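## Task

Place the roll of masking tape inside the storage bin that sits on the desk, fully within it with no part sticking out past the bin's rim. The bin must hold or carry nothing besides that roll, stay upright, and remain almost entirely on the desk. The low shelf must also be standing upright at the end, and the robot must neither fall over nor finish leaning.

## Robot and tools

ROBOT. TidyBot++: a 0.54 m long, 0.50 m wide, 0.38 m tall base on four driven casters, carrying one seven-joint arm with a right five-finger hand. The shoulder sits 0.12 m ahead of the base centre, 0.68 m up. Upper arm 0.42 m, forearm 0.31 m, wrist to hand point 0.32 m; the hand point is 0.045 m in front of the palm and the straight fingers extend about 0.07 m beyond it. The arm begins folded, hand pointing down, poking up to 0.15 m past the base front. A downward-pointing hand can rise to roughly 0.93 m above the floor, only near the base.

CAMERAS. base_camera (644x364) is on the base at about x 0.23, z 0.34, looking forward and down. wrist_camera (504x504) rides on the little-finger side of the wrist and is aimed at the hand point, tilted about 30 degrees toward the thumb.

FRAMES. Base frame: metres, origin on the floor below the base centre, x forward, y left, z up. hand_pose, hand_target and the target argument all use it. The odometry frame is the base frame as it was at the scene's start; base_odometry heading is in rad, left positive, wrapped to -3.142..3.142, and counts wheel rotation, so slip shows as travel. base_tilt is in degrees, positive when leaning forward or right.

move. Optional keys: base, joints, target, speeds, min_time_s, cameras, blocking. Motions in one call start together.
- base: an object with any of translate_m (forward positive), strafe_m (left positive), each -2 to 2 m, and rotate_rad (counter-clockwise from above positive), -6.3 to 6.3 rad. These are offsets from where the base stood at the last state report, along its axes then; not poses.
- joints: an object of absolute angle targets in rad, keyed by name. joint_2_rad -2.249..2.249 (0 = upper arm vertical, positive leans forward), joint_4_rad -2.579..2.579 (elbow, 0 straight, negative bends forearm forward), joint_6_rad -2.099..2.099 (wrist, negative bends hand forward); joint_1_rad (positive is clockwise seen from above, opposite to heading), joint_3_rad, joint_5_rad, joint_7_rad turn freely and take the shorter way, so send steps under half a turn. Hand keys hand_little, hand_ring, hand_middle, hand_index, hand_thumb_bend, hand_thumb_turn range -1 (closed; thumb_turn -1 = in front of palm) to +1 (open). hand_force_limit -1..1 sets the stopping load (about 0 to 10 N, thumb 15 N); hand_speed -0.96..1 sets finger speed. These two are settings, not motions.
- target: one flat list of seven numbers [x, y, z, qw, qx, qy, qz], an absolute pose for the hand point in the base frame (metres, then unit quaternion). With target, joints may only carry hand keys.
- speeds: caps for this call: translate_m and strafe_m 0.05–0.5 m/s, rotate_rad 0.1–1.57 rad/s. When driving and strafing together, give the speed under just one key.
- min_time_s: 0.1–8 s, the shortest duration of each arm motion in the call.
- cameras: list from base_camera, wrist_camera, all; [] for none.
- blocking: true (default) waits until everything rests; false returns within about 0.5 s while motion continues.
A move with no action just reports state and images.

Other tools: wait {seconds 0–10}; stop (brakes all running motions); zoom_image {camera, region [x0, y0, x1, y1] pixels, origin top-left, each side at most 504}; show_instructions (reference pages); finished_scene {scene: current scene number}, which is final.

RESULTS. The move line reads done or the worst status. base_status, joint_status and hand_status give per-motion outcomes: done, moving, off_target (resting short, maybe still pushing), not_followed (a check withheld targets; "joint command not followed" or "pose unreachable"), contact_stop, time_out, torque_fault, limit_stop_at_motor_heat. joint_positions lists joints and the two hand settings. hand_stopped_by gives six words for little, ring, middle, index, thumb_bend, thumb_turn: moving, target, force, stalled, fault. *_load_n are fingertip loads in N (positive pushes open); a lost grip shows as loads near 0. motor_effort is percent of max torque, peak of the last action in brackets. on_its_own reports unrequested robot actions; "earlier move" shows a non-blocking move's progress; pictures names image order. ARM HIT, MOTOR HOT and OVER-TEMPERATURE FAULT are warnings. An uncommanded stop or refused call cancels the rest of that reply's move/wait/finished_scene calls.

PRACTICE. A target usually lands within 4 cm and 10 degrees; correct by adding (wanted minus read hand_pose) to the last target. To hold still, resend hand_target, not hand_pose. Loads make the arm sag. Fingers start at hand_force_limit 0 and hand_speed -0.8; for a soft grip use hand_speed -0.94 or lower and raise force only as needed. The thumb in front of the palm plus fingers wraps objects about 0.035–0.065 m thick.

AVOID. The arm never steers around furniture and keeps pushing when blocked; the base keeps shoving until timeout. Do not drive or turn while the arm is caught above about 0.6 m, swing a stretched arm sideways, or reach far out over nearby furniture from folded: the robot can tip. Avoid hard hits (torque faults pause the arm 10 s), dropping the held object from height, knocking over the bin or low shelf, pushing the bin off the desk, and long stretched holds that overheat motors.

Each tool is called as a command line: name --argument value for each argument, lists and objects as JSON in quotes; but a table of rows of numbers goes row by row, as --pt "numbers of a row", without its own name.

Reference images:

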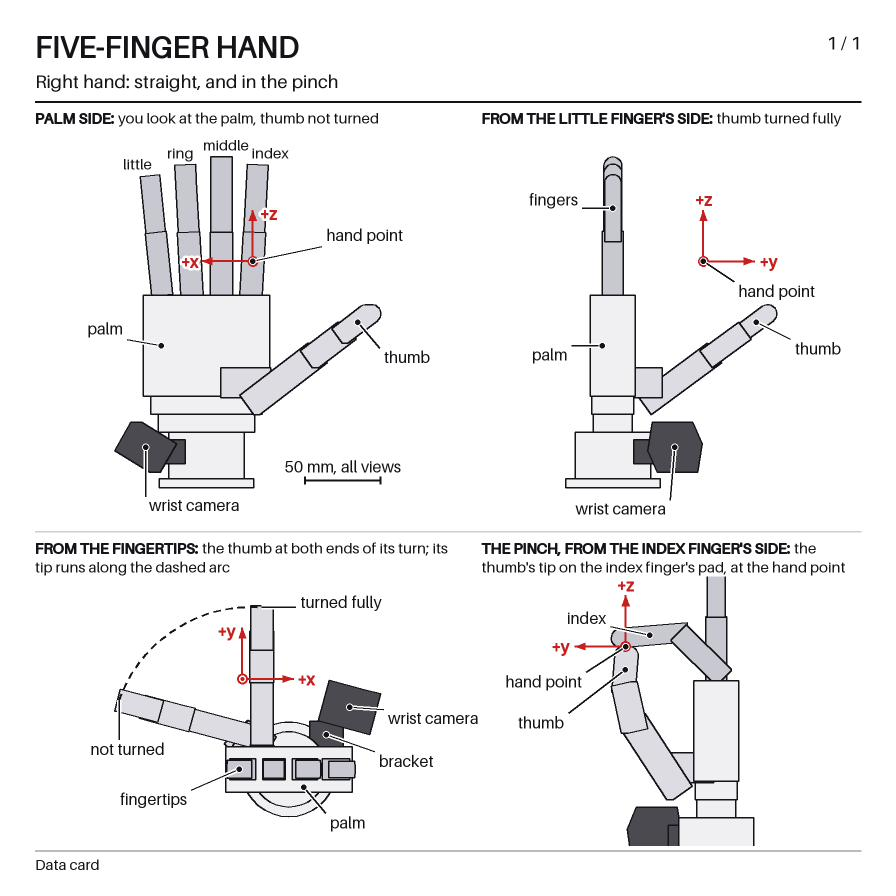

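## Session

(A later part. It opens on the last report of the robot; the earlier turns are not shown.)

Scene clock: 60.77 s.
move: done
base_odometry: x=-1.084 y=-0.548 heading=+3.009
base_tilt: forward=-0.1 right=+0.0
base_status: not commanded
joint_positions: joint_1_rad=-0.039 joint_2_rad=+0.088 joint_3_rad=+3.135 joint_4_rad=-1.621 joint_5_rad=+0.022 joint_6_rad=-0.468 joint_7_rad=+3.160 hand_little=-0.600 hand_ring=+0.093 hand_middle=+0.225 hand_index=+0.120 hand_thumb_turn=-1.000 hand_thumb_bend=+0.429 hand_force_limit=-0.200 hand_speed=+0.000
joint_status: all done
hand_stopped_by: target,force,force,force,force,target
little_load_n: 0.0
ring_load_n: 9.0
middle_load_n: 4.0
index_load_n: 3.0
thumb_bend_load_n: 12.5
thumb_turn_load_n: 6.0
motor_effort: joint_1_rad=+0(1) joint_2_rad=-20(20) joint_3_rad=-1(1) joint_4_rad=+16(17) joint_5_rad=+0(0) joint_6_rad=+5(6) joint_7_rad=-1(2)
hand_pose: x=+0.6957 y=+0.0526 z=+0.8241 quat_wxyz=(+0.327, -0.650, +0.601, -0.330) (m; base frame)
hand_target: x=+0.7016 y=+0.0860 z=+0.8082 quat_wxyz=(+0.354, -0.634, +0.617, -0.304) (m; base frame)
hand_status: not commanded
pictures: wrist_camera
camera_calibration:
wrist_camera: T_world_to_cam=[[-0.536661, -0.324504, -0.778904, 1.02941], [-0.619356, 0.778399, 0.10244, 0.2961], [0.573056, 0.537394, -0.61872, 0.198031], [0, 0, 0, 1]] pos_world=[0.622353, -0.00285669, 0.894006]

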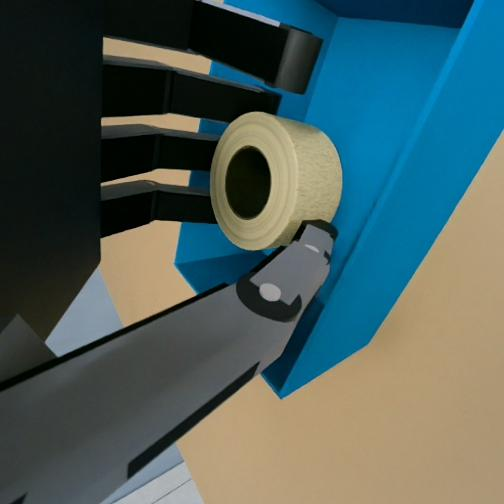

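move --joints '{"joint_2_rad":0.118,"joint_4_rad":-1.668,"joint_6_rad":-0.395}' --min_time_s 0.7

move --joints '{"hand_speed":-0.3,"hand_ring":0.5,"hand_middle":0.5,"hand_index":0.42,"hand_thumb_bend":0.52}' --cameras '["wrist_camera"]'

Scene clock: 65.47 s.
move: done
base_odometry: x=-1.084 y=-0.548 heading=+3.009
base_tilt: forward=-0.1 right=+0.0
base_status: not commanded
joint_positions: joint_1_rad=-0.039 joint_2_rad=+0.089 joint_3_rad=+3.135 joint_4_rad=-1.631 joint_5_rad=+0.022 joint_6_rad=-0.460 joint_7_rad=+3.160 hand_little=-0.600 hand_ring=+0.093 hand_middle=+0.225 hand_index=+0.120 hand_thumb_turn=-1.000 hand_thumb_bend=+0.429 hand_force_limit=-0.200 hand_speed=+0.000
joint_status: all done
hand_stopped_by: target,force,force,force,force,target
little_load_n: 0.5
ring_load_n: 9.0
middle_load_n: 4.0
index_load_n: 3.5
thumb_bend_load_n: 12.5
thumb_turn_load_n: 6.0
motor_effort: joint_1_rad=+0(1) joint_2_rad=-19(21) joint_3_rad=-1(1) joint_4_rad=+16(18) joint_5_rad=+0(0) joint_6_rad=+5(6) joint_7_rad=-1(2)
hand_pose: x=+0.6945 y=+0.0526 z=+0.8194 quat_wxyz=(+0.325, -0.651, +0.602, -0.329) (m; base frame)
hand_target: x=+0.7007 y=+0.0859 z=+0.8003 quat_wxyz=(+0.350, -0.635, +0.619, -0.301) (m; base frame)
hand_status: not commanded
pictures: none

Scene clock: 66.17 s.
move: done
base_odometry: x=-1.084 y=-0.548 heading=+3.009
base_tilt: forward=-0.1 right=+0.0
base_status: not commanded
joint_positions: joint_1_rad=-0.039 joint_2_rad=+0.089 joint_3_rad=+3.135 joint_4_rad=-1.632 joint_5_rad=+0.022 joint_6_rad=-0.458 joint_7_rad=+3.160 hand_little=-0.600 hand_ring=+0.500 hand_middle=+0.500 hand_index=+0.420 hand_thumb_turn=-1.000 hand_thumb_bend=+0.520 hand_force_limit=-0.200 hand_speed=-0.300
joint_status: all done
hand_stopped_by: target,target,target,target,target,target
little_load_n: 0.0
ring_load_n: 0.0
middle_load_n: 0.0
index_load_n: 0.0
thumb_bend_load_n: 0.0
thumb_turn_load_n: 0.0
motor_effort: joint_1_rad=+0(1) joint_2_rad=-19(20) joint_3_rad=-1(1) joint_4_rad=+16(16) joint_5_rad=+0(0) joint_6_rad=+5(5) joint_7_rad=-1(2)
hand_pose: x=+0.6949 y=+0.0527 z=+0.8198 quat_wxyz=(+0.326, -0.651, +0.602, -0.329) (m; base frame)
hand_target: x=+0.7007 y=+0.0859 z=+0.8003 quat_wxyz=(+0.350, -0.635, +0.619, -0.301) (m; base frame)
hand_status: not commanded
pictures: wrist_camera
camera_calibration:
wrist_camera: T_world_to_cam=[[-0.53869, -0.3247, -0.77742, 1.02576], [-0.619272, 0.778251, 0.104058, 0.294665], [0.57124, 0.53749, -0.620314, 0.198327], [0, 0, 0, 1]] pos_world=[0.621752, -0.0028571, 0.88981]

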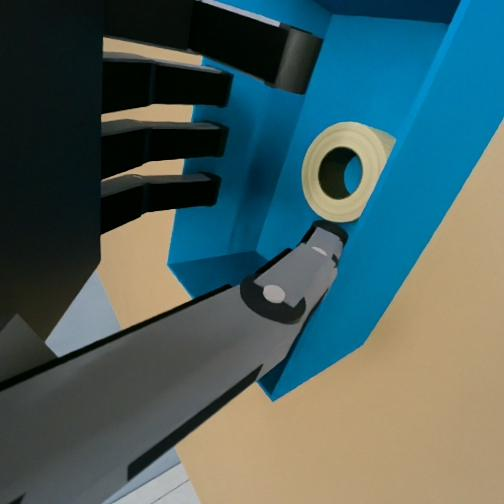

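move --joints '{"joint_2_rad":-0.05,"joint_4_rad":-1.58}' --min_time_s 1 --cameras '["wrist_camera"]'

Scene clock: 67.87 s.
move: done
base_odometry: x=-1.084 y=-0.548 heading=+3.009
base_tilt: forward=-0.1 right=+0.0
base_status: not commanded
joint_positions: joint_1_rad=-0.039 joint_2_rad=-0.038 joint_3_rad=+3.135 joint_4_rad=-1.621 joint_5_rad=+0.022 joint_6_rad=-0.457 joint_7_rad=+3.160 hand_little=-0.600 hand_ring=+0.500 hand_middle=+0.500 hand_index=+0.420 hand_thumb_turn=-1.000 hand_thumb_bend=+0.520 hand_force_limit=-0.200 hand_speed=-0.300
joint_status: all done
hand_stopped_by: target,target,target,target,target,target
little_load_n: 0.0
ring_load_n: 0.0
middle_load_n: 0.0
index_load_n: 0.0
thumb_bend_load_n: 0.0
thumb_turn_load_n: 0.0
motor_effort: joint_1_rad=+1(1) joint_2_rad=-16(21) joint_3_rad=-1(1) joint_4_rad=+17(17) joint_5_rad=+0(0) joint_6_rad=+6(6) joint_7_rad=-2(2)
hand_pose: x=+0.6752 y=+0.0519 z=+0.8981 quat_wxyz=(+0.369, -0.625, +0.579, -0.372) (m; base frame)
hand_target: x=+0.6884 y=+0.0855 z=+0.9484 quat_wxyz=(+0.432, -0.589, +0.572, -0.374) (m; base frame)
hand_status: not commanded
pictures: wrist_camera
camera_calibration:
wrist_camera: T_world_to_cam=[[-0.425803, -0.320204, -0.846263, 1.06127], [-0.628032, 0.777886, 0.0216666, 0.354867], [0.651359, 0.540706, -0.532324, 0.125268], [0, 0, 0, 1]] pos_world=[0.593165, -0.00395664, 0.957108]

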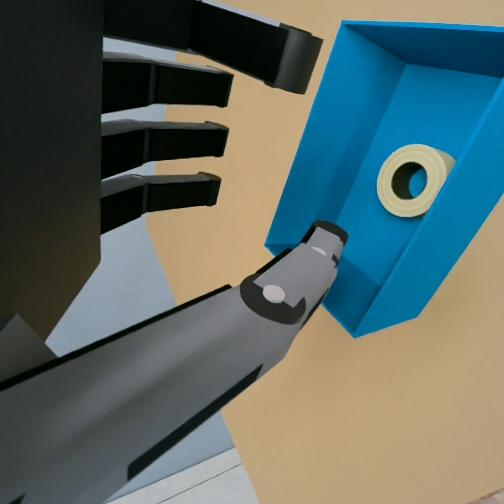

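finished_scene --scene 2

The scene is finished: the task was done.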